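## Task

Put the cartridge marked with the wide green band into the sealant gun. Seat it all the way forward in the cup of the front ring, with its nozzle poking out through that ring. The plunger rod can only be pulled back while its small thumb plate, just behind the handle, is held pushed toward the gun's front. The loaded gun must end up resting on the table itself, not leaning on or lying over anything else. Then state that you are done.

## Robot and tools

Robot: two 6-joint arms, left_arm and right_arm, each ending in a parallel two-finger gripper and carrying a wrist camera. Each base sits on a tilted plate, and both plates hang from a shared metal frame behind the arms; each plate and its half of the frame count as part of that arm for proximity checks. Calibrated base poses (scene frame): left_arm (-0.022, +0.197, +0.244) m, quat_wxyz (+0.995, -0.083, +0.063, +0.006); right_arm (+0.023, -0.246, +0.244) m, quat_wxyz (+0.994, +0.081, +0.065, +0.021).

Frame: everything is in the scene frame. Origin at table-top height, halfway between the two nominal bases; +x points out over the table, +z up, left_arm on the +y side (arm names do not match image sides). Gripper +z is the finger direction; fingers open and close along gripper y. end_effector_position is the point between the pads, about 1 cm short of the fingertips. Quaternions are written w first.

Row format (used by execute_actions and move): 16 plain numbers, always for both arms: left x, y, z (metres), qw, qx, qy, qz, opening, then the same eight for right. Position and quaternion are absolute targets (a pose), not offsets. Opening runs from -1 (closed) to +1 (fully open, 0.094 m); it is also absolute. To leave an arm idle, resend its last reported pose and its current opening each time; writing 0 for opening is a real command.

execute_actions(actions, cameras): actions is a list of actions; each action is a list of up to 15 rows, one row per 1/30 s step, the last row repeating to fill 15 steps. For the first action, every target must lie within 0.6 m of that gripper's current position along each of the gripper's own axes, or the call is rejected. An empty list just reports state and images. cameras: list of names, [] for none, omitted or ["all"] for all.

move(target, speed, blend, opening_speed, blocking, cameras): target is one 16-number row or a list of up to 15 rows (waypoints), no 0.6 m check. Grippers follow straight lines from the current Hand target, turning the short way. speed: m/s, 0.002 to 2.9, default 0.25 (rotation capped at twice that in rad/s); one value or one per waypoint. blend: metres of corner rounding per waypoint, default 0. opening_speed: rate of finger command on the -1..+1 scale per second, at least 0.2; use near the minimum on fragile or soft parts. A changed opening in a later waypoint is applied only after everything comes to rest there. Paths are capped at 10 s total. blocking=false returns after about 0.5 s while the move continues; a new move takes over from the current point. Paths do not avoid obstacles or the other arm, and grippers can lag, stray or overshoot speed, especially with a near-straight arm. Route around an arm's own base, not close past it.

wait(seconds 0 to 10): lets time pass, arms holding commands. stop(): brakes the running move. zoom_image(camera, region [x0, y0, x1, y1] in pixels, at most 504x504) enlarges part of a camera's newest image. read_manual(section="licences") only gives licence text. finished_scene(scene): ends the current scene, given its number; irreversible.

Results: per arm end_effector_position, end_effector_quat_wxyz, Hand target (where the arm is now being sent, possibly short of your command; continue from there), Joint positions (last value is finger opening in m), Joint velocities ("within noise" means at rest), joint torques (include gravity; joints 1 to 3 wrap at ±28 N m), grip_measured (opening on the -1..+1 scale, reads a bit wide when empty, a bit narrow under a squeeze), grip_effort_nm (motor effort, negative closing; not a pad force), Tool commands, and for move a "move:" line with the ending (done, off_target, moving, held, fault) and limits (paced = clipped, held = steps withheld). done means within 10 mm and 2 degrees at rest; it does not say anything about contact. Resting 1 cm or more off target from friction or weight is normal. Orientation commands are clipped to 40 degrees from the current one per step. Cameras: cam_head_left, cam_head_right, cam_high, cam_low, cam_left_wrist, cam_right_wrist, all 896x504.

Avoid: dropping parts or releasing them while moving, fast impacts, hard shoves, anything leaving the table, pressing the arms against each other (including closing one gripper on the other's fingers), and long holds of loads or stretched poses that heat motors (MOTOR HOT at 75 °C, fold-away fault at 90 °C). Faster moves and targets set deeper past contact push harder. Objects can occasionally be nudged by outside disturbances.

Each tool is called after ">>>" as a command line: name --argument value for each argument, lists and objects as JSON in quotes; but a table of rows of numbers goes row by row, as --pt "numbers of a row", without its own name.

## Session

>>> execute_actions --actions '[]'

>>> zoom_image --camera "cam_head_right" --region '[250, 100, 754, 420]'

Scene clock: 0.00 s.
left_arm: end_effector_position=(+0.1850, +0.2909, +0.1498) grip_measured=+1.000 grip_effort_nm=n/a end_effector_quat_wxyz=(+0.094, -0.620, +0.763, +0.160) | right_arm: end_effector_position=(+0.2158, +0.0251, +0.1026) grip_measured=+1.000 grip_effort_nm=n/a end_effector_quat_wxyz=(+0.256, -0.026, +0.944, +0.205)
Joint positions: left_arm=[0.058 1.708 0.5 -0.256 -0.529 -1.295 0.094] | right_arm=[1.018 2.435 0.49 0.973 0.378 0.813 0.094]
Joint velocities: within noise
Joint torques (N m): no reading
Heat: left arm: 31 °C; right arm: 40 °C.
Hand target: left_arm +0.1887, +0.2926, +0.1525; +0.102, -0.620, +0.761, +0.161 | right_arm +0.2175, +0.0275, +0.1059; +0.261, -0.027, +0.942, +0.208
Tool commands: left_gripper/opening=+1.0 right_gripper/opening=+1.0

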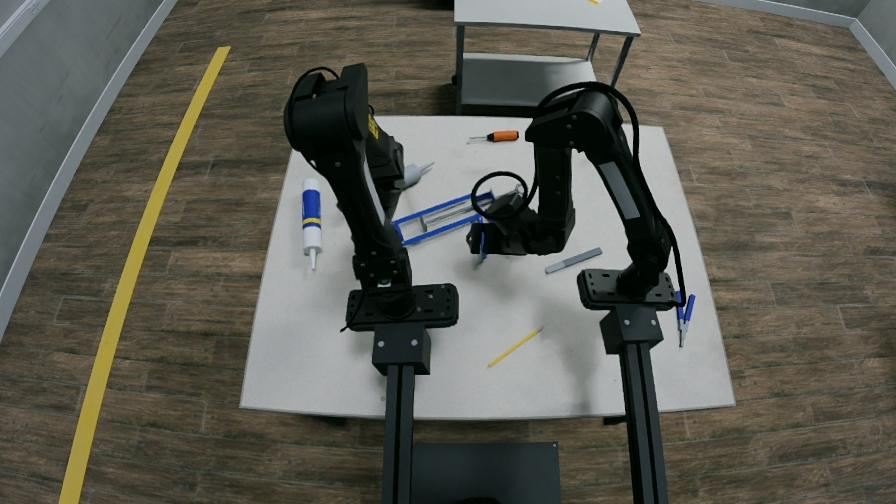

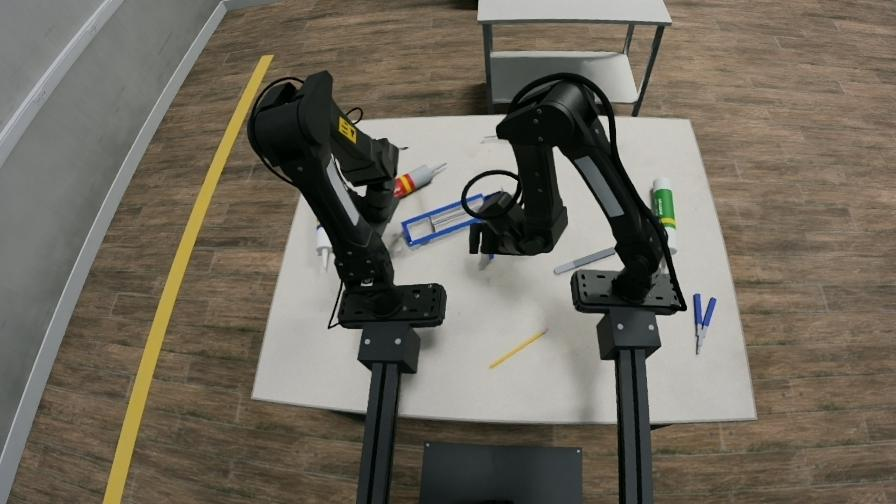

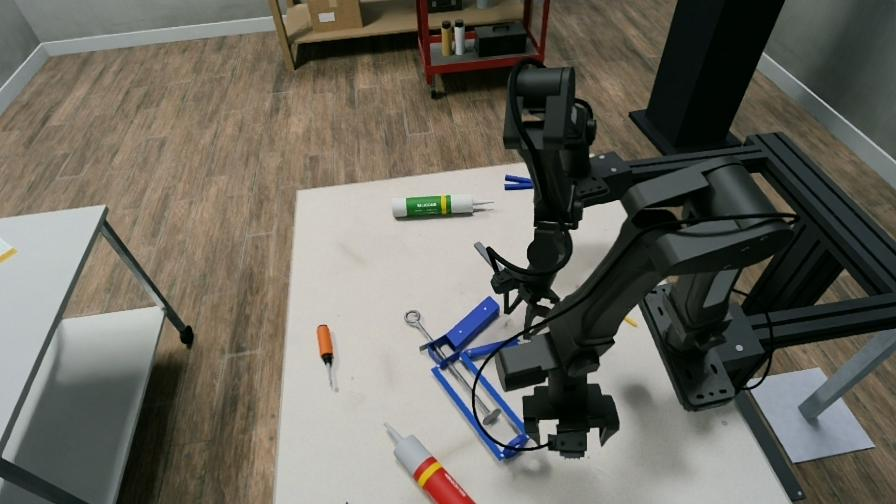

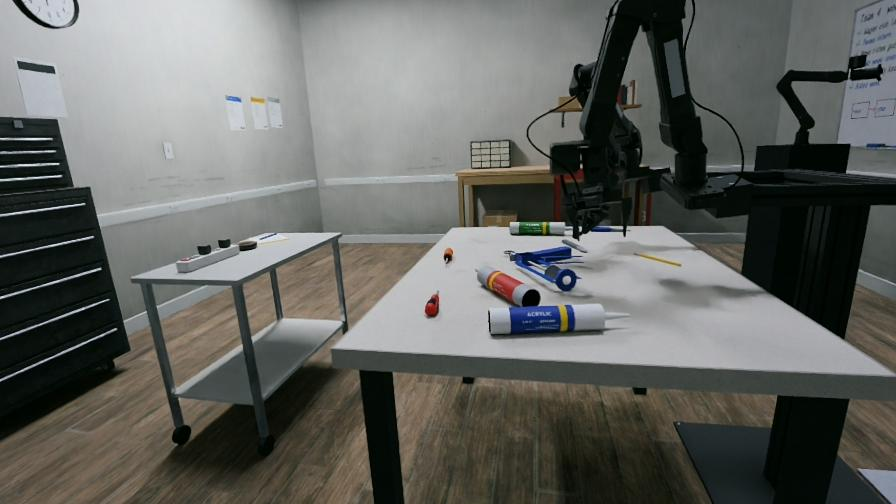

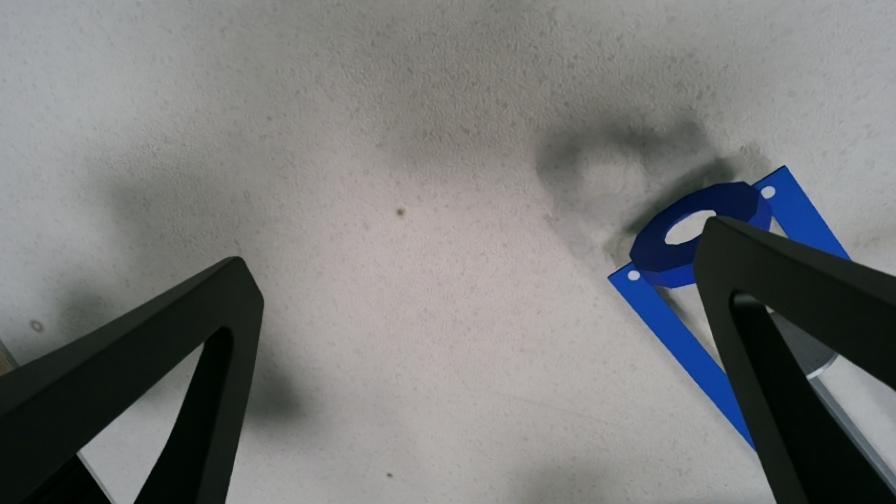

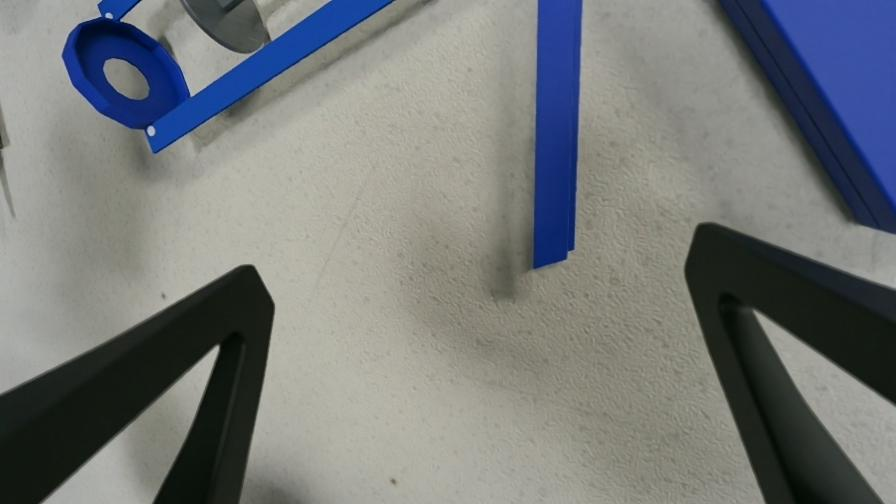

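Scaled by 1.000.

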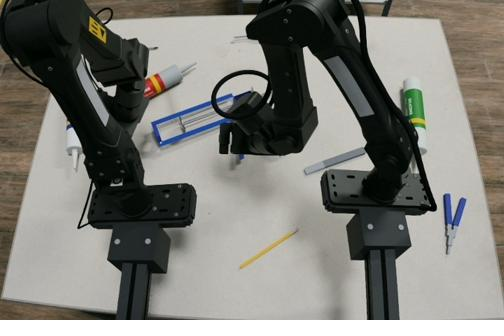

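>>> move --target '[0.20,0.15,0.30,0.342,0,0.94,0,1.0,0.22,-0.35,0.30,0.342,0,0.94,0,1.0]' --speed 0.35

Scene clock: 34.10 s.
left_arm: end_effector_position=(+0.1962, +0.1533, +0.2887) grip_measured=+1.000 grip_effort_nm=0.002 end_effector_quat_wxyz=(+0.333, -0.003, +0.943, +0.008) | right_arm: end_effector_position=(+0.2146, -0.3475, +0.2873) grip_measured=+1.000 grip_effort_nm=0.022 end_effector_quat_wxyz=(+0.326, +0.007, +0.945, +0.002)
Joint positions: left_arm=[-0.768 0.771 0.301 -0.54 -0.637 -0.516 0.094] | right_arm=[-0.955 0.547 0.333 -0.699 -0.517 -0.775 0.094]
Joint velocities: within noise
Joint torques (N m): left_arm=[-1.06 -0.53 9.78 0.95 -0.18 0.13] | right_arm=[-0.85 0.24 9.92 0.94 -0.46 -0.09]
Heat: left arm: 32 °C; right arm: 42 °C.
Hand target: left_arm +0.2003, +0.1501, +0.2996; +0.342, +0.000, +0.940, +0.000 | right_arm +0.2201, -0.3500, +0.2996; +0.342, +0.000, +0.940, +0.000
Off the commanded pose: left_arm 0.012 m, 2 deg | right_arm 0.014 m, 2 deg.
move: off_target (left_arm, right_arm)

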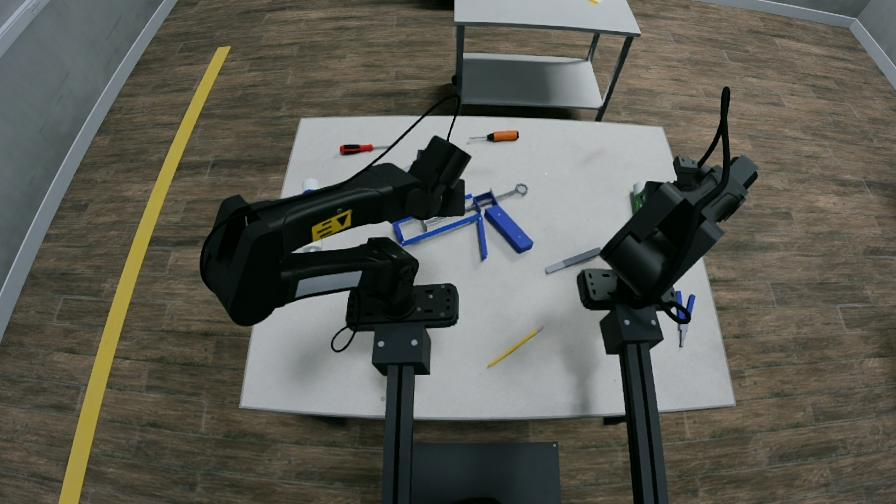

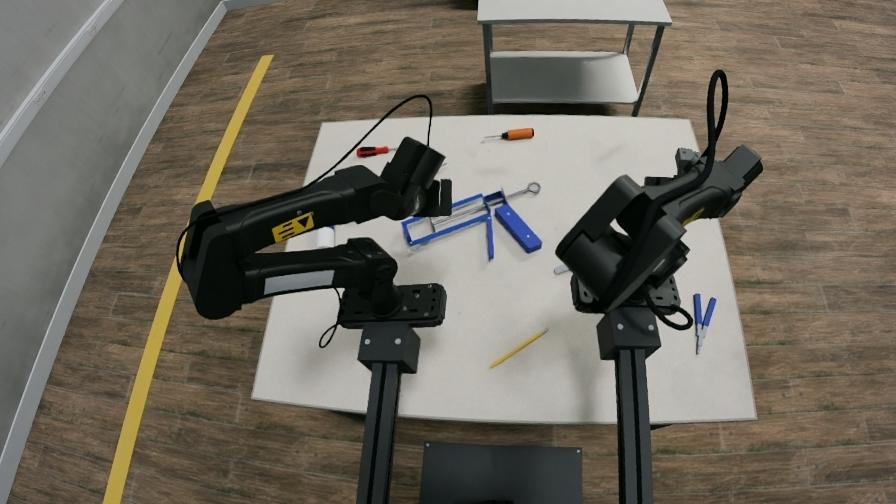

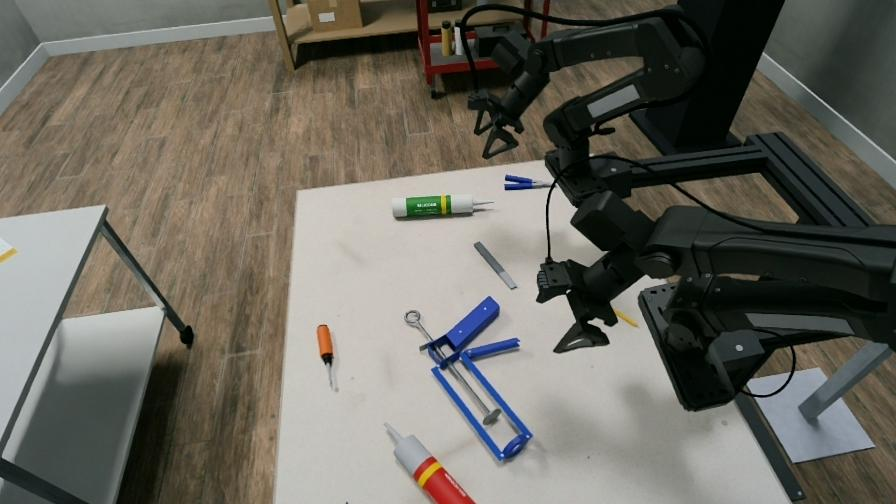

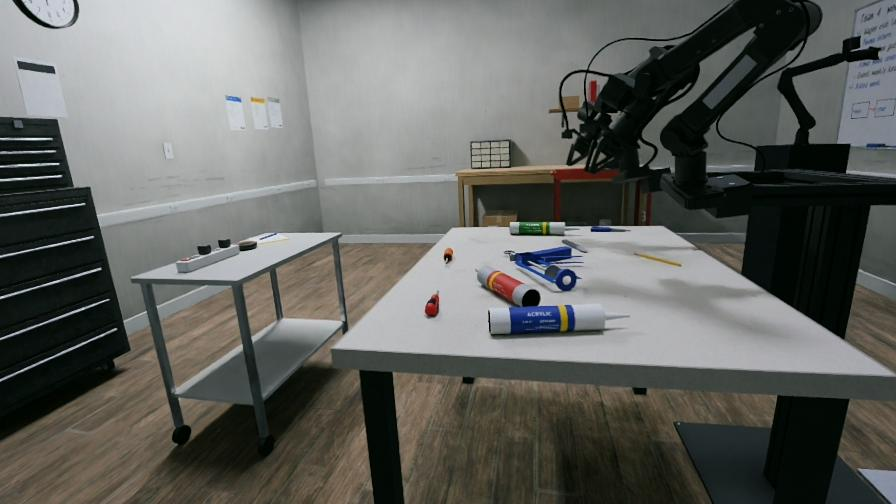

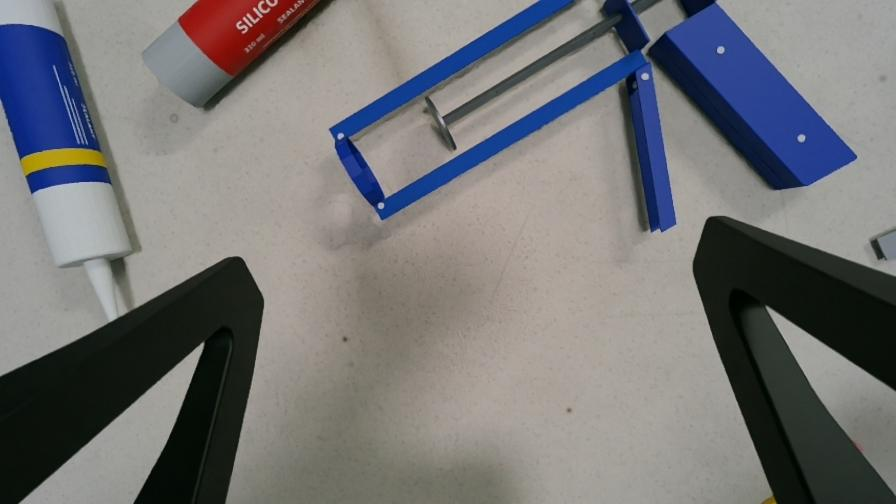

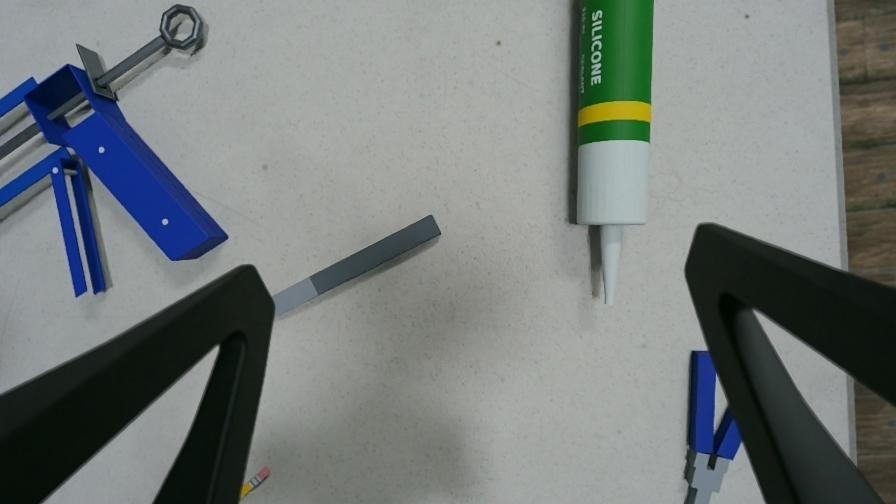

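>>> move --target '[0.37,-0.03,0.17,0,-0.1994,0.9799,0,1.0,0.22,-0.35,0.30,0.342,0,0.94,0,1.0]' --speed 0.3 --cameras '["cam_left_wrist","cam_head_left","cam_head_right"]'

Scene clock: 91.10 s.
left_arm: end_effector_position=(+0.3689, -0.0298, +0.1750) grip_measured=+1.000 grip_effort_nm=-0.002 end_effector_quat_wxyz=(+0.008, -0.193, +0.981, -0.005) | right_arm: end_effector_position=(+0.2146, -0.3471, +0.2873) grip_measured=+1.000 grip_effort_nm=0.022 end_effector_quat_wxyz=(+0.326, +0.006, +0.945, +0.002)
Joint positions: left_arm=[-0.593 2.407 1.728 -0.86 -0.212 -0.964 0.094] | right_arm=[-0.955 0.547 0.333 -0.7 -0.518 -0.776 0.094]
Joint velocities: within noise
Joint torques (N m): left_arm=[-2.5 -8.44 8.7 0.14 0.03 -0.1] | right_arm=[-0.81 0.24 9.95 0.96 -0.47 -0.06]
Heat: left arm: 30 °C; right arm: 39 °C.
Hand target: left_arm +0.3699, -0.0300, +0.1701; +0.001, -0.199, +0.980, +0.000 | right_arm +0.2201, -0.3500, +0.2996; +0.342, +0.000, +0.940, +0.000
Off the commanded pose: left_arm 0.005 m, 1 deg | right_arm 0.014 m, 2 deg.
move: off_target (right_arm)
Images, in order (width x height): cam_head_left 896x504, cam_head_right 896x504, cam_left_wrist 896x504.

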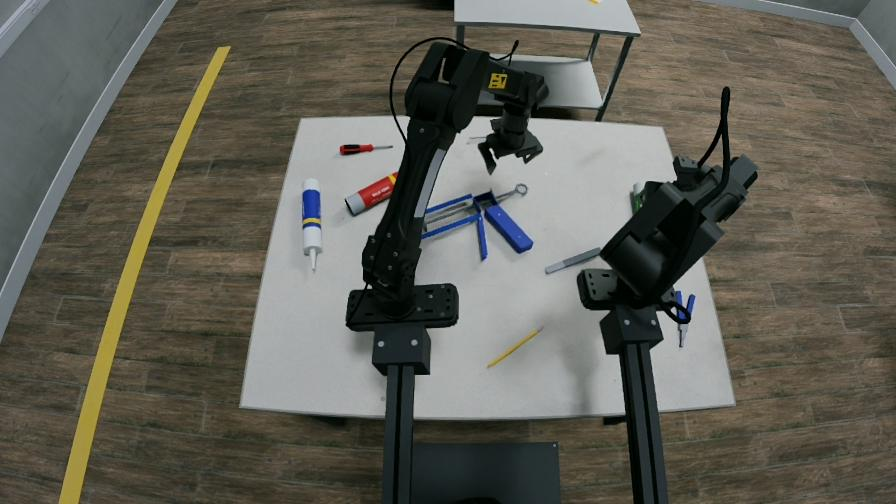

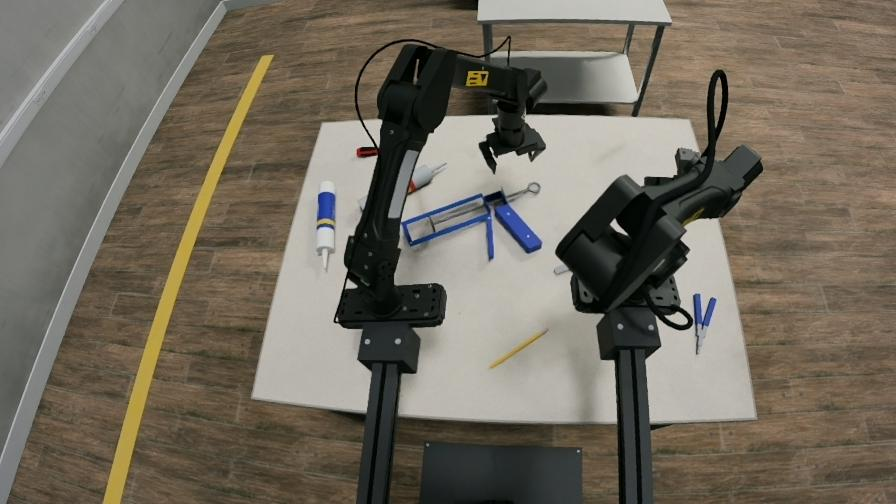

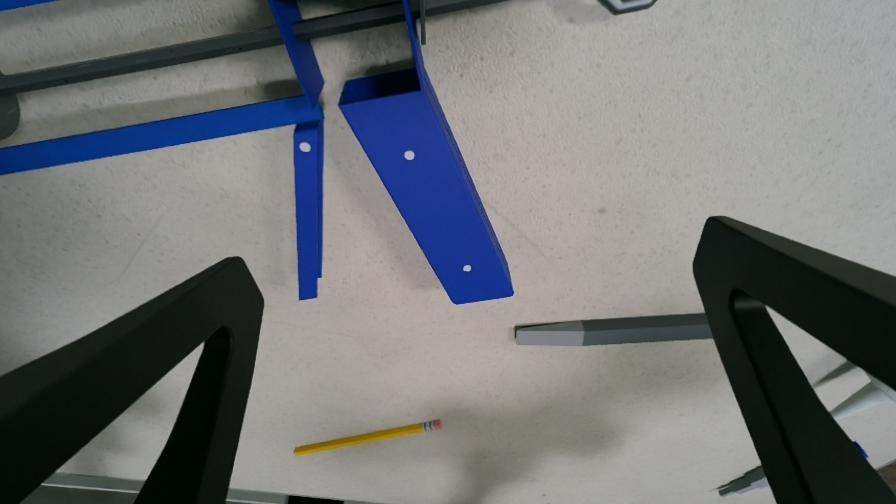

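>>> move --target '[0.387,-0.009,0.075,0,-0.2096,0.9778,0,-0.1,0.22,-0.35,0.30,0.342,0,0.94,0,1.0]' --speed 0.2 --cameras '["cam_left_wrist"]'

Scene clock: 101.30 s.
left_arm: end_effector_position=(+0.3783, -0.0023, +0.0779) grip_measured=-0.097 grip_effort_nm=-0.139 end_effector_quat_wxyz=(-0.010, -0.213, +0.977, +0.010) | right_arm: end_effector_position=(+0.2146, -0.3470, +0.2873) grip_measured=+1.000 grip_effort_nm=0.022 end_effector_quat_wxyz=(+0.326, +0.006, +0.945, +0.003)
Joint positions: left_arm=[-0.486 2.619 1.738 -0.682 -0.209 -0.906 0.042] | right_arm=[-0.955 0.547 0.333 -0.701 -0.519 -0.776 0.094]
Joint velocities: within noise
Joint torques (N m): left_arm=[-3.04 -9.54 7.57 0.39 0.06 0.18] | right_arm=[-0.83 0.21 9.88 0.96 -0.48 -0.07]
Heat: left arm: 32 °C; right arm: 39 °C.
Hand target: left_arm +0.3867, -0.0088, +0.0754; +0.000, -0.210, +0.978, +0.000 | right_arm +0.2201, -0.3500, +0.2996; +0.342, +0.000, +0.940, +0.000
Off the commanded pose: left_arm 0.011 m, 2 deg | right_arm 0.014 m, 2 deg.
move: off_target (left_arm, right_arm)
Images, in order (width x height): cam_left_wrist 896x504.

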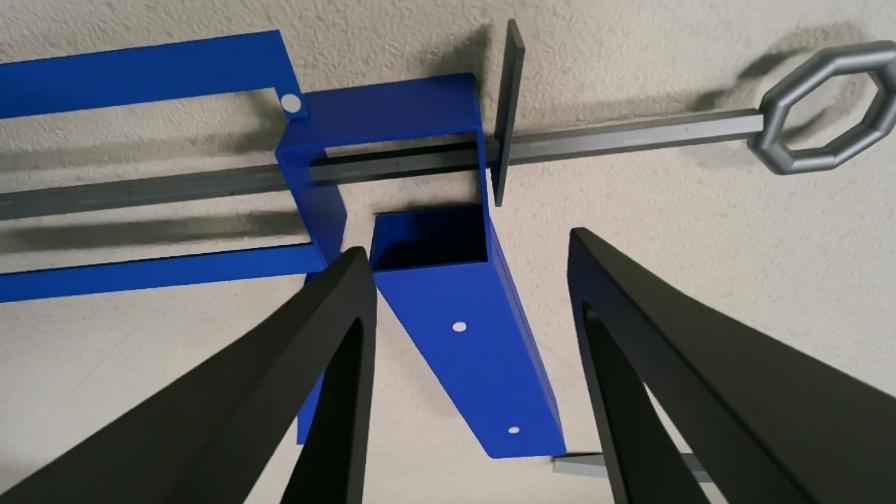

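>>> move --target '[0.394,-0.013,0.050,0,-0.2096,0.9778,0,-0.1,0.22,-0.35,0.30,0.342,0,0.94,0,1.0]' --speed 0.1 --cameras '["cam_left_wrist"]'

Scene clock: 109.30 s.
left_arm: end_effector_position=(+0.3866, -0.0115, +0.0569) grip_measured=-0.097 grip_effort_nm=-0.144 end_effector_quat_wxyz=(-0.005, -0.209, +0.978, +0.007) | right_arm: end_effector_position=(+0.2145, -0.3470, +0.2872) grip_measured=+1.000 grip_effort_nm=0.027 end_effector_quat_wxyz=(+0.326, +0.006, +0.945, +0.003)
Joint positions: left_arm=[-0.486 2.704 1.817 -0.664 -0.209 -0.896 0.042] | right_arm=[-0.955 0.547 0.333 -0.701 -0.519 -0.776 0.094]
Joint velocities: within noise
Joint torques (N m): left_arm=[-2.25 -9.33 7.54 0.38 0.02 0.17] | right_arm=[-0.84 0.21 9.94 0.97 -0.48 -0.09]
Heat: left arm: 33 °C; right arm: 38 °C.
Hand target: left_arm +0.3938, -0.0128, +0.0503; +0.000, -0.210, +0.978, +0.000 | right_arm +0.2201, -0.3500, +0.2996; +0.342, +0.000, +0.940, +0.000
Off the commanded pose: left_arm 0.010 m, 1 deg | right_arm 0.014 m, 2 deg.
move: off_target (right_arm)
Images, in order (width x height): cam_left_wrist 896x504.

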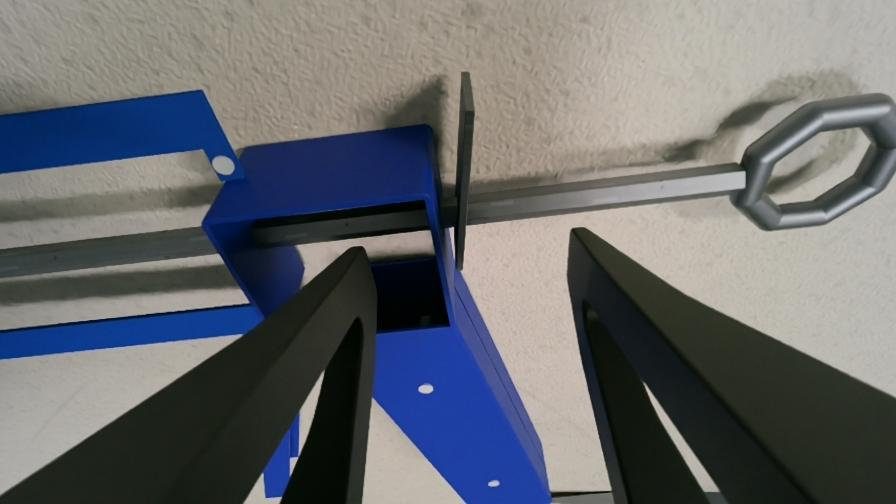

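>>> move --target '[0.3955,-0.011,0.0315,0,-0.2096,0.9778,0,-0.1,0.22,-0.35,0.30,0.342,0,0.94,0,1.0]' --speed 0.08 --cameras '["cam_left_wrist"]'

Scene clock: 113.43 s.
left_arm: end_effector_position=(+0.3925, -0.0101, +0.0461) grip_measured=-0.097 grip_effort_nm=-0.125 end_effector_quat_wxyz=(-0.001, -0.212, +0.977, +0.003) | right_arm: end_effector_position=(+0.2145, -0.3469, +0.2872) grip_measured=+1.000 grip_effort_nm=0.022 end_effector_quat_wxyz=(+0.326, +0.006, +0.945, +0.003)
Joint positions: left_arm=[-0.473 2.736 1.841 -0.642 -0.207 -0.885 0.042] | right_arm=[-0.955 0.547 0.333 -0.701 -0.519 -0.776 0.094]
Joint velocities: within noise
Joint torques (N m): left_arm=[-2.25 -8.16 7.15 0.48 0.02 0.2] | right_arm=[-0.84 0.24 9.95 0.96 -0.46 -0.11]
Heat: left arm: 34 °C; right arm: 38 °C.
Hand target: left_arm +0.3949, -0.0106, +0.0320; +0.000, -0.210, +0.978, +0.000 | right_arm +0.2201, -0.3500, +0.2996; +0.342, +0.000, +0.940, +0.000
Off the commanded pose: left_arm 0.015 m, 0 deg | right_arm 0.014 m, 2 deg.
move: off_target (left_arm, right_arm)
Images, in order (width x height): cam_left_wrist 896x504.

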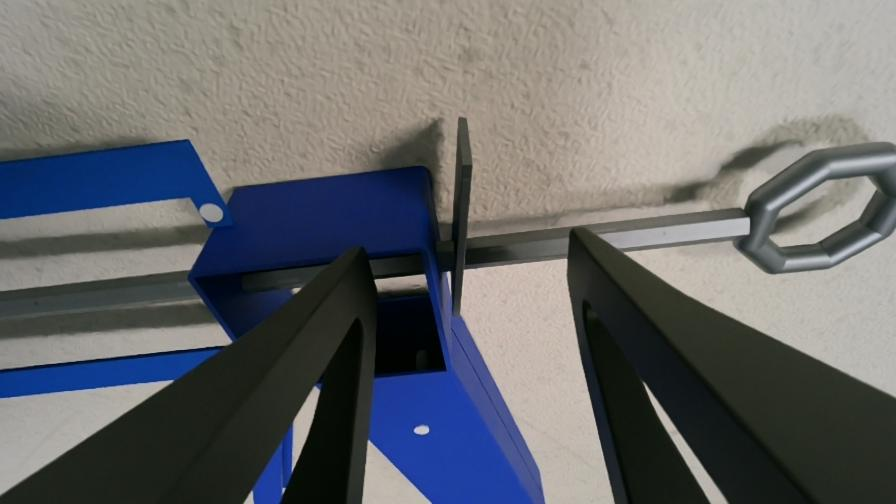

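>>> move --target '[0.394,-0.012,0.024,0,-0.2096,0.9778,0,-0.1,0.22,-0.35,0.30,0.342,0,0.94,0,1.0]' --speed 0.08 --cameras '["cam_left_wrist"]'

Scene clock: 117.27 s.
left_arm: end_effector_position=(+0.3924, -0.0102, +0.0456) grip_measured=-0.097 grip_effort_nm=-0.129 end_effector_quat_wxyz=(-0.002, -0.211, +0.977, +0.004) | right_arm: end_effector_position=(+0.2145, -0.3469, +0.2872) grip_measured=+1.000 grip_effort_nm=0.017 end_effector_quat_wxyz=(+0.326, +0.006, +0.945, +0.003)
Joint positions: left_arm=[-0.473 2.74 1.845 -0.645 -0.207 -0.885 0.042] | right_arm=[-0.955 0.547 0.333 -0.701 -0.519 -0.776 0.094]
Joint velocities: within noise
Joint torques (N m): left_arm=[-2.35 -7.36 6.75 0.66 0.03 0.17] | right_arm=[-0.8 0.23 9.92 0.97 -0.45 -0.09]
Heat: left arm: 34 °C; right arm: 38 °C.
Hand target: left_arm +0.3929, -0.0113, +0.0251; +0.000, -0.210, +0.978, +0.000 | right_arm +0.2201, -0.3500, +0.2996; +0.342, +0.000, +0.940, +0.000
Off the commanded pose: left_arm 0.022 m, 1 deg | right_arm 0.014 m, 2 deg.
move: off_target (left_arm, right_arm)
Images, in order (width x height): cam_left_wrist 896x504.

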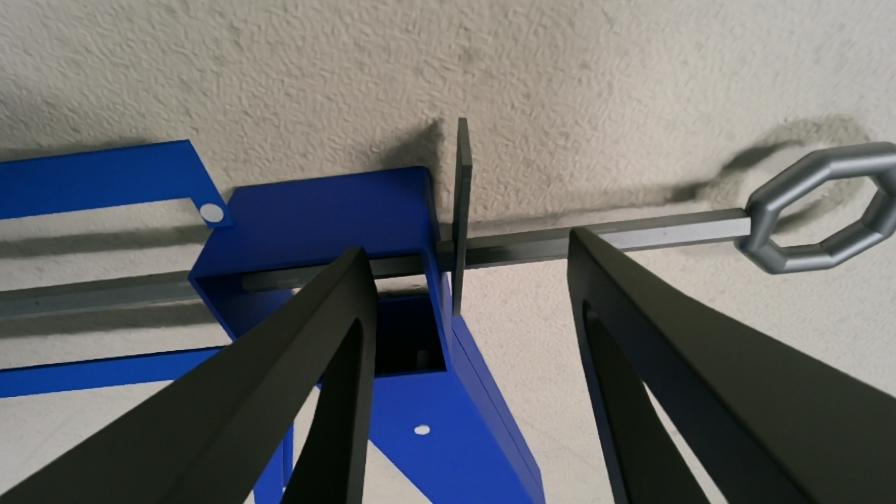

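>>> move --target '[0.389,-0.014,0.030,0,-0.2096,0.9778,0,-0.1,0.22,-0.35,0.30,0.342,0,0.94,0,1.0]' --speed 0.08 --cameras '["cam_left_wrist"]'

Scene clock: 132.80 s.
left_arm: end_effector_position=(+0.3924, -0.0102, +0.0455) grip_measured=-0.097 grip_effort_nm=-0.129 end_effector_quat_wxyz=(-0.002, -0.211, +0.977, +0.004) | right_arm: end_effector_position=(+0.2145, -0.3469, +0.2872) grip_measured=+1.000 grip_effort_nm=0.022 end_effector_quat_wxyz=(+0.326, +0.006, +0.945, +0.003)
Joint positions: left_arm=[-0.473 2.74 1.845 -0.645 -0.207 -0.885 0.042] | right_arm=[-0.955 0.547 0.333 -0.701 -0.519 -0.777 0.094]
Joint velocities: within noise
Joint torques (N m): left_arm=[-3.21 -8.95 4.23 0.65 0.01 0.07] | right_arm=[-0.85 0.23 10.02 0.97 -0.46 -0.07]
Heat: left arm: 34 °C; right arm: 38 °C.
Hand target: left_arm +0.3885, -0.0136, +0.0306; +0.000, -0.210, +0.978, +0.000 | right_arm +0.2201, -0.3500, +0.2996; +0.342, +0.000, +0.940, -0.001
Off the commanded pose: left_arm 0.016 m, 1 deg | right_arm 0.014 m, 2 deg.
move: off_target (left_arm, right_arm)
Images, in order (width x height): cam_left_wrist 896x504.

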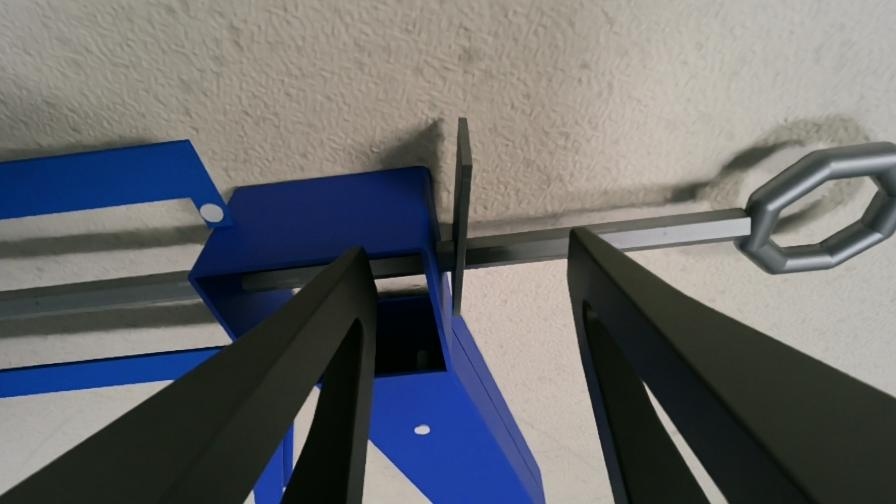

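>>> move --pt "0.386 -0.014 0.070 0 -0.2096 0.9778 0 -0.1 0.22 -0.35 0.30 0.342 0 0.94 0 1.0" --pt "0.389 -0.013 0.028 0 -0.2096 0.9778 0 -0.1 0.22 -0.35 0.30 0.342 0 0.94 0 1.0" --speed 0.08 --cameras '["cam_left_wrist"]'

Scene clock: 136.80 s.
left_arm: end_effector_position=(+0.3812, -0.0083, +0.0348) grip_measured=-0.098 grip_effort_nm=-0.125 end_effector_quat_wxyz=(-0.009, -0.210, +0.978, +0.008) | right_arm: end_effector_position=(+0.2144, -0.3468, +0.2871) grip_measured=+1.000 grip_effort_nm=0.027 end_effector_quat_wxyz=(+0.326, +0.006, +0.945, +0.003)
Joint positions: left_arm=[-0.474 2.749 1.808 -0.616 -0.206 -0.888 0.042] | right_arm=[-0.955 0.547 0.333 -0.702 -0.519 -0.777 0.094]
Joint velocities: within noise
Joint torques (N m): left_arm=[-2.78 -9.17 7.41 0.4 -0.01 0.14] | right_arm=[-0.77 0.21 9.94 0.97 -0.48 -0.08]
Heat: left arm: 35 °C; right arm: 38 °C.
Hand target: left_arm +0.3888, -0.0128, +0.0285; +0.000, -0.210, +0.978, +0.000 | right_arm +0.2201, -0.3500, +0.2996; +0.342, +0.000, +0.940, +0.000
Off the commanded pose: left_arm 0.011 m, 1 deg | right_arm 0.014 m, 2 deg.
move: off_target (left_arm, right_arm)
Images, in order (width x height): cam_left_wrist 896x504.

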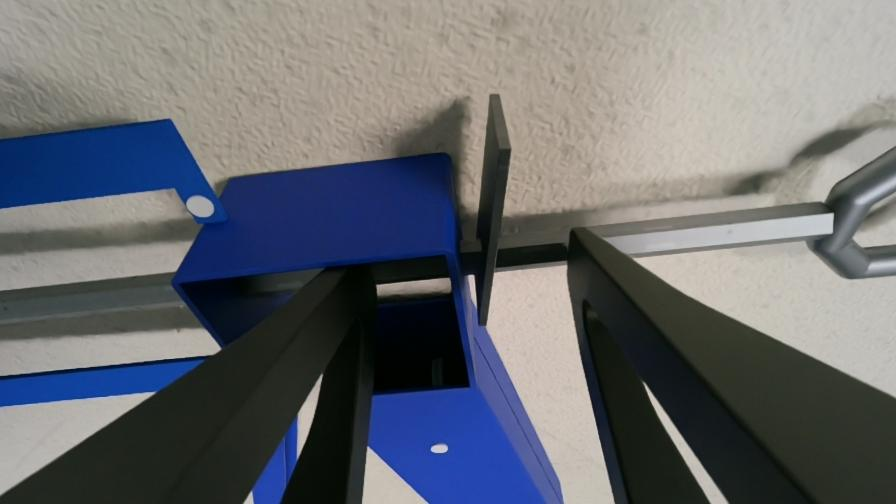

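>>> move --target '[0.389,-0.013,0.031,0,-0.2096,0.9778,0,-1.0,0.22,-0.35,0.30,0.342,0,0.94,0,1.0]' --speed 0.08 --opening_speed 0.6 --cameras '["cam_left_wrist"]'

Scene clock: 141.43 s.
left_arm: end_effector_position=(+0.3816, -0.0087, +0.0348) grip_measured=-0.906 grip_effort_nm=-0.994 end_effector_quat_wxyz=(-0.008, -0.211, +0.978, +0.007) | right_arm: end_effector_position=(+0.2144, -0.3468, +0.2871) grip_measured=+1.000 grip_effort_nm=0.022 end_effector_quat_wxyz=(+0.326, +0.006, +0.945, +0.003)
Joint positions: left_arm=[-0.474 2.749 1.808 -0.613 -0.205 -0.888 0.004] | right_arm=[-0.955 0.547 0.333 -0.702 -0.519 -0.777 0.094]
Joint velocities: within noise
Joint torques (N m): left_arm=[-2.89 -9.74 7.15 0.34 0.02 0.08] | right_arm=[-0.85 0.28 9.96 0.96 -0.47 -0.09]
Heat: left arm: 36 °C; right arm: 38 °C.
Hand target: left_arm +0.3889, -0.0129, +0.0313; +0.000, -0.210, +0.978, +0.000 | right_arm +0.2201, -0.3500, +0.2996; +0.342, +0.000, +0.940, +0.000
Off the commanded pose: left_arm 0.009 m, 1 deg | right_arm 0.014 m, 2 deg.
move: off_target (right_arm)
Images, in order (width x height): cam_left_wrist 896x504.

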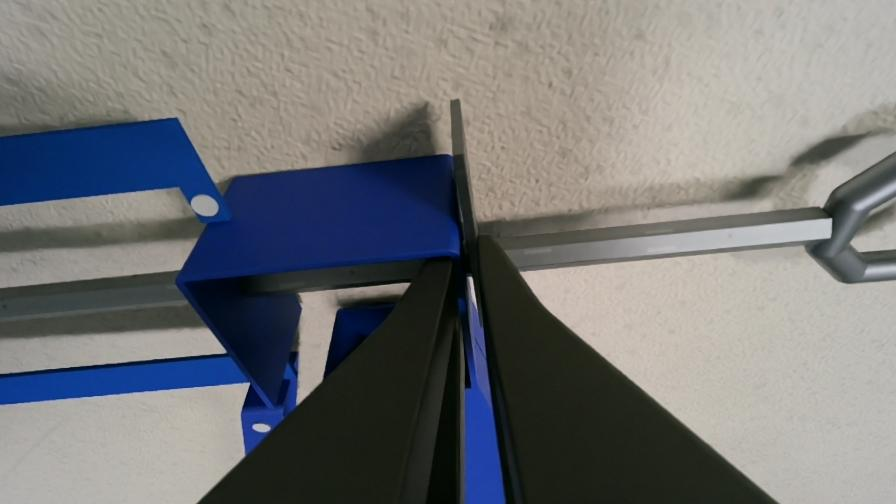

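>>> move --pt "0.389 -0.013 0.031 0 -0.2096 0.9778 0 -1.0 0.36 -0.25 0.22 -0.2031 0.5271 0.8147 0.1314 0.0" --pt "0.389 -0.013 0.031 0 -0.2096 0.9778 0 -1.0 0.426 -0.136 0.11 -0.2031 0.5271 0.8147 0.1314 0.0" --speed 0.3 --cameras '["cam_right_wrist","cam_head_right"]'

Scene clock: 156.40 s.
left_arm: end_effector_position=(+0.3816, -0.0087, +0.0348) grip_measured=-0.907 grip_effort_nm=-1.033 end_effector_quat_wxyz=(-0.008, -0.211, +0.978, +0.007) | right_arm: end_effector_position=(+0.4181, -0.1409, +0.1103) grip_measured=+0.003 grip_effort_nm=-0.125 end_effector_quat_wxyz=(-0.208, +0.525, +0.816, +0.122)
Joint positions: left_arm=[-0.474 2.749 1.808 -0.613 -0.205 -0.888 0.004] | right_arm=[0.046 2.449 1.618 -0.805 -0.281 1.211 0.047]
Joint velocities: within noise
Joint torques (N m): left_arm=[-2.93 -9.78 7.16 0.35 -0.01 0.11] | right_arm=[2.66 -11.02 6.46 -0.02 -0.26 0.12]
Heat: left arm: 38 °C; right arm: 38 °C.
Hand target: left_arm +0.3889, -0.0129, +0.0313; +0.000, -0.210, +0.978, +0.000 | right_arm +0.4258, -0.1360, +0.1102; -0.203, +0.527, +0.815, +0.131
Off the commanded pose: left_arm 0.009 m, 1 deg | right_arm 0.009 m, 1 deg.
move: done
Images, in order (width x height): cam_head_right 896x504, cam_right_wrist 896x504.

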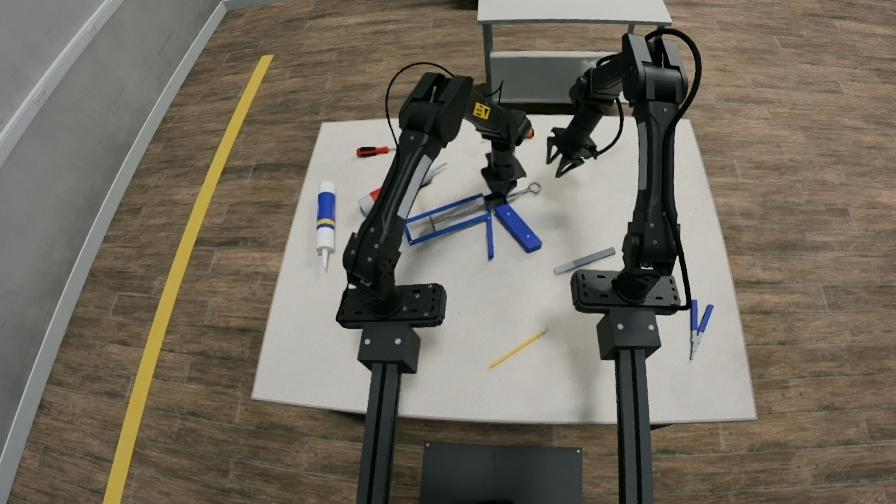

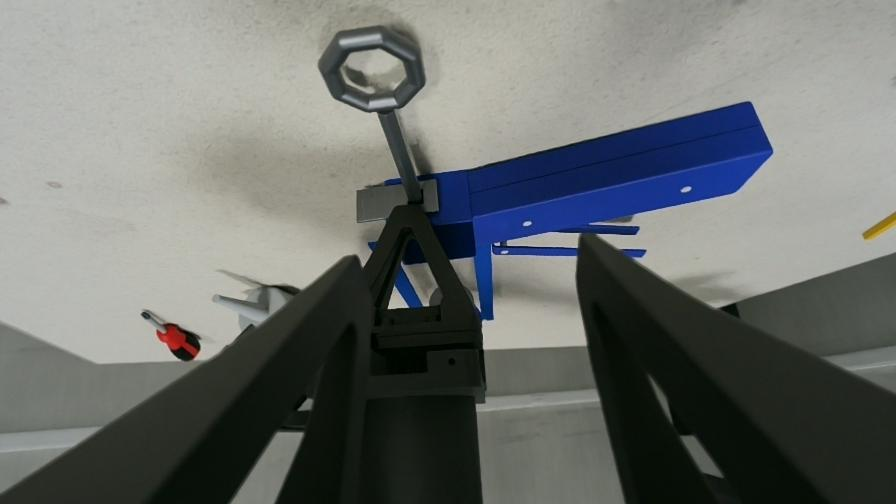

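>>> move --target '[0.389,-0.013,0.031,0,-0.2096,0.9778,0,-1.0,0.426,-0.086,0.055,-0.2031,0.5271,0.8147,0.1314,0.0]' --speed 0.12 --cameras '["cam_right_wrist"]'

Scene clock: 168.60 s.
left_arm: end_effector_position=(+0.3816, -0.0087, +0.0348) grip_measured=-0.907 grip_effort_nm=-1.023 end_effector_quat_wxyz=(-0.008, -0.211, +0.978, +0.007) | right_arm: end_effector_position=(+0.4207, -0.0956, +0.0562) grip_measured=+0.003 grip_effort_nm=-0.129 end_effector_quat_wxyz=(-0.206, +0.529, +0.814, +0.122)
Joint positions: left_arm=[-0.474 2.749 1.808 -0.613 -0.205 -0.888 0.004] | right_arm=[0.126 2.63 1.699 -0.677 -0.282 1.304 0.047]
Joint velocities: within noise
Joint torques (N m): left_arm=[-2.93 -9.65 7.2 0.37 -0.01 0.13] | right_arm=[3.77 -11.12 6.12 0.06 -0.31 0.13]
Heat: left arm: 39 °C; right arm: 43 °C.
Hand target: left_arm +0.3889, -0.0129, +0.0313; +0.000, -0.210, +0.978, +0.000 | right_arm +0.4258, -0.0861, +0.0553; -0.203, +0.527, +0.815, +0.132
Off the commanded pose: left_arm 0.009 m, 1 deg | right_arm 0.011 m, 1 deg.
move: off_target (right_arm)
Images, in order (width x height): cam_right_wrist 896x504.

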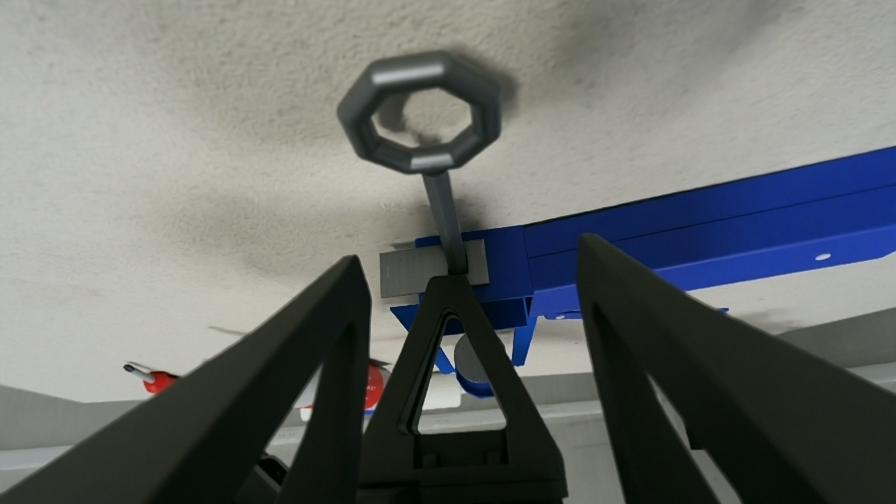

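>>> move --target '[0.389,-0.013,0.031,0,-0.2096,0.9778,0,-1.0,0.421,-0.068,0.026,-0.2031,0.5271,0.8147,0.1314,0.0]' --speed 0.1 --cameras '["cam_right_wrist"]'

Scene clock: 174.50 s.
left_arm: end_effector_position=(+0.3816, -0.0087, +0.0348) grip_measured=-0.907 grip_effort_nm=-1.038 end_effector_quat_wxyz=(-0.008, -0.211, +0.978, +0.007) | right_arm: end_effector_position=(+0.4168, -0.0785, +0.0271) grip_measured=+0.003 grip_effort_nm=-0.125 end_effector_quat_wxyz=(-0.205, +0.530, +0.814, +0.122)
Joint positions: left_arm=[-0.474 2.749 1.808 -0.613 -0.205 -0.888 0.004] | right_arm=[0.154 2.72 1.734 -0.612 -0.282 1.335 0.047]
Joint velocities: within noise
Joint torques (N m): left_arm=[-2.96 -9.63 7.17 0.35 -0.04 0.09] | right_arm=[3.93 -11.18 5.87 0.09 -0.32 0.09]
Heat: left arm: 39 °C; right arm: 44 °C.
Hand target: left_arm +0.3889, -0.0129, +0.0313; +0.000, -0.210, +0.978, +0.000 | right_arm +0.4208, -0.0681, +0.0263; -0.203, +0.527, +0.815, +0.131
Off the commanded pose: left_arm 0.009 m, 1 deg | right_arm 0.011 m, 1 deg.
move: off_target (right_arm)
Images, in order (width x height): cam_right_wrist 896x504.

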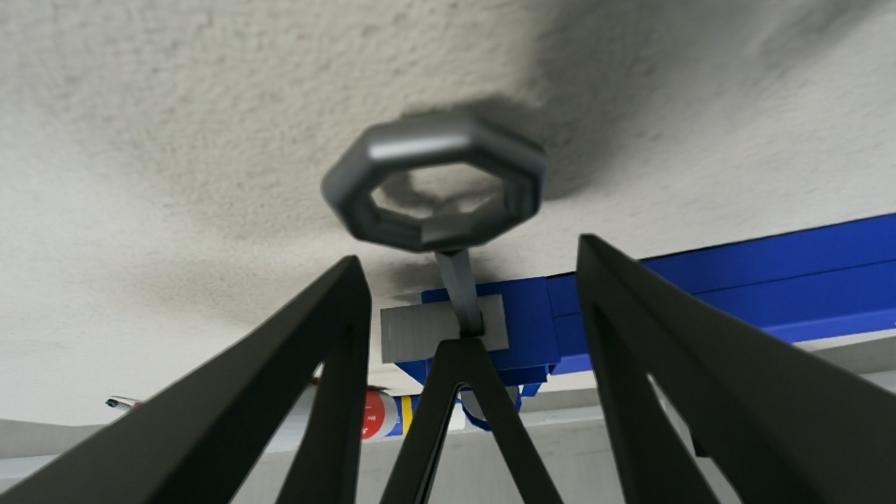

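>>> move --target '[0.389,-0.013,0.031,0,-0.2096,0.9778,0,-1.0,0.421,-0.068,0.022,-0.2031,0.5271,0.8147,0.1314,-1.0]' --speed 0.1 --opening_speed 1.0 --cameras '["cam_right_wrist"]'

Scene clock: 177.73 s.
left_arm: end_effector_position=(+0.3816, -0.0087, +0.0348) grip_measured=-0.908 grip_effort_nm=-1.028 end_effector_quat_wxyz=(-0.008, -0.211, +0.978, +0.007) | right_arm: end_effector_position=(+0.4192, -0.0758, +0.0258) grip_measured=-0.916 grip_effort_nm=-1.004 end_effector_quat_wxyz=(-0.205, +0.530, +0.813, +0.129)
Joint positions: left_arm=[-0.474 2.749 1.808 -0.613 -0.205 -0.888 0.004] | right_arm=[0.154 2.727 1.741 -0.603 -0.293 1.336 0.004]
Joint velocities: within noise
Joint torques (N m): left_arm=[-3 -9.78 7.13 0.36 -0.02 0.09] | right_arm=[3.79 -10.84 5.82 0.11 -0.21 0.11]
Heat: left arm: 39 °C; right arm: 45 °C.
Hand target: left_arm +0.3889, -0.0129, +0.0313; +0.000, -0.210, +0.978, +0.000 | right_arm +0.4208, -0.0681, +0.0223; -0.203, +0.527, +0.815, +0.132
Off the commanded pose: left_arm 0.009 m, 1 deg | right_arm 0.009 m, 1 deg.
move: done
Images, in order (width x height): cam_right_wrist 896x504.

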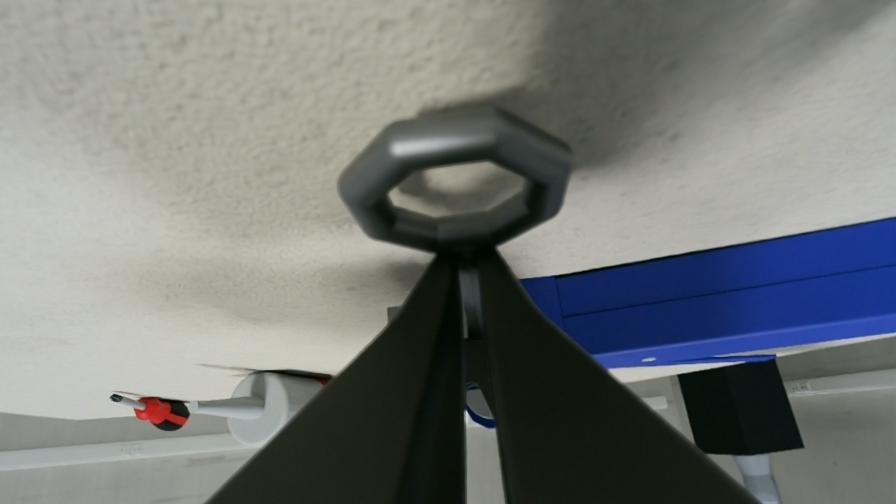

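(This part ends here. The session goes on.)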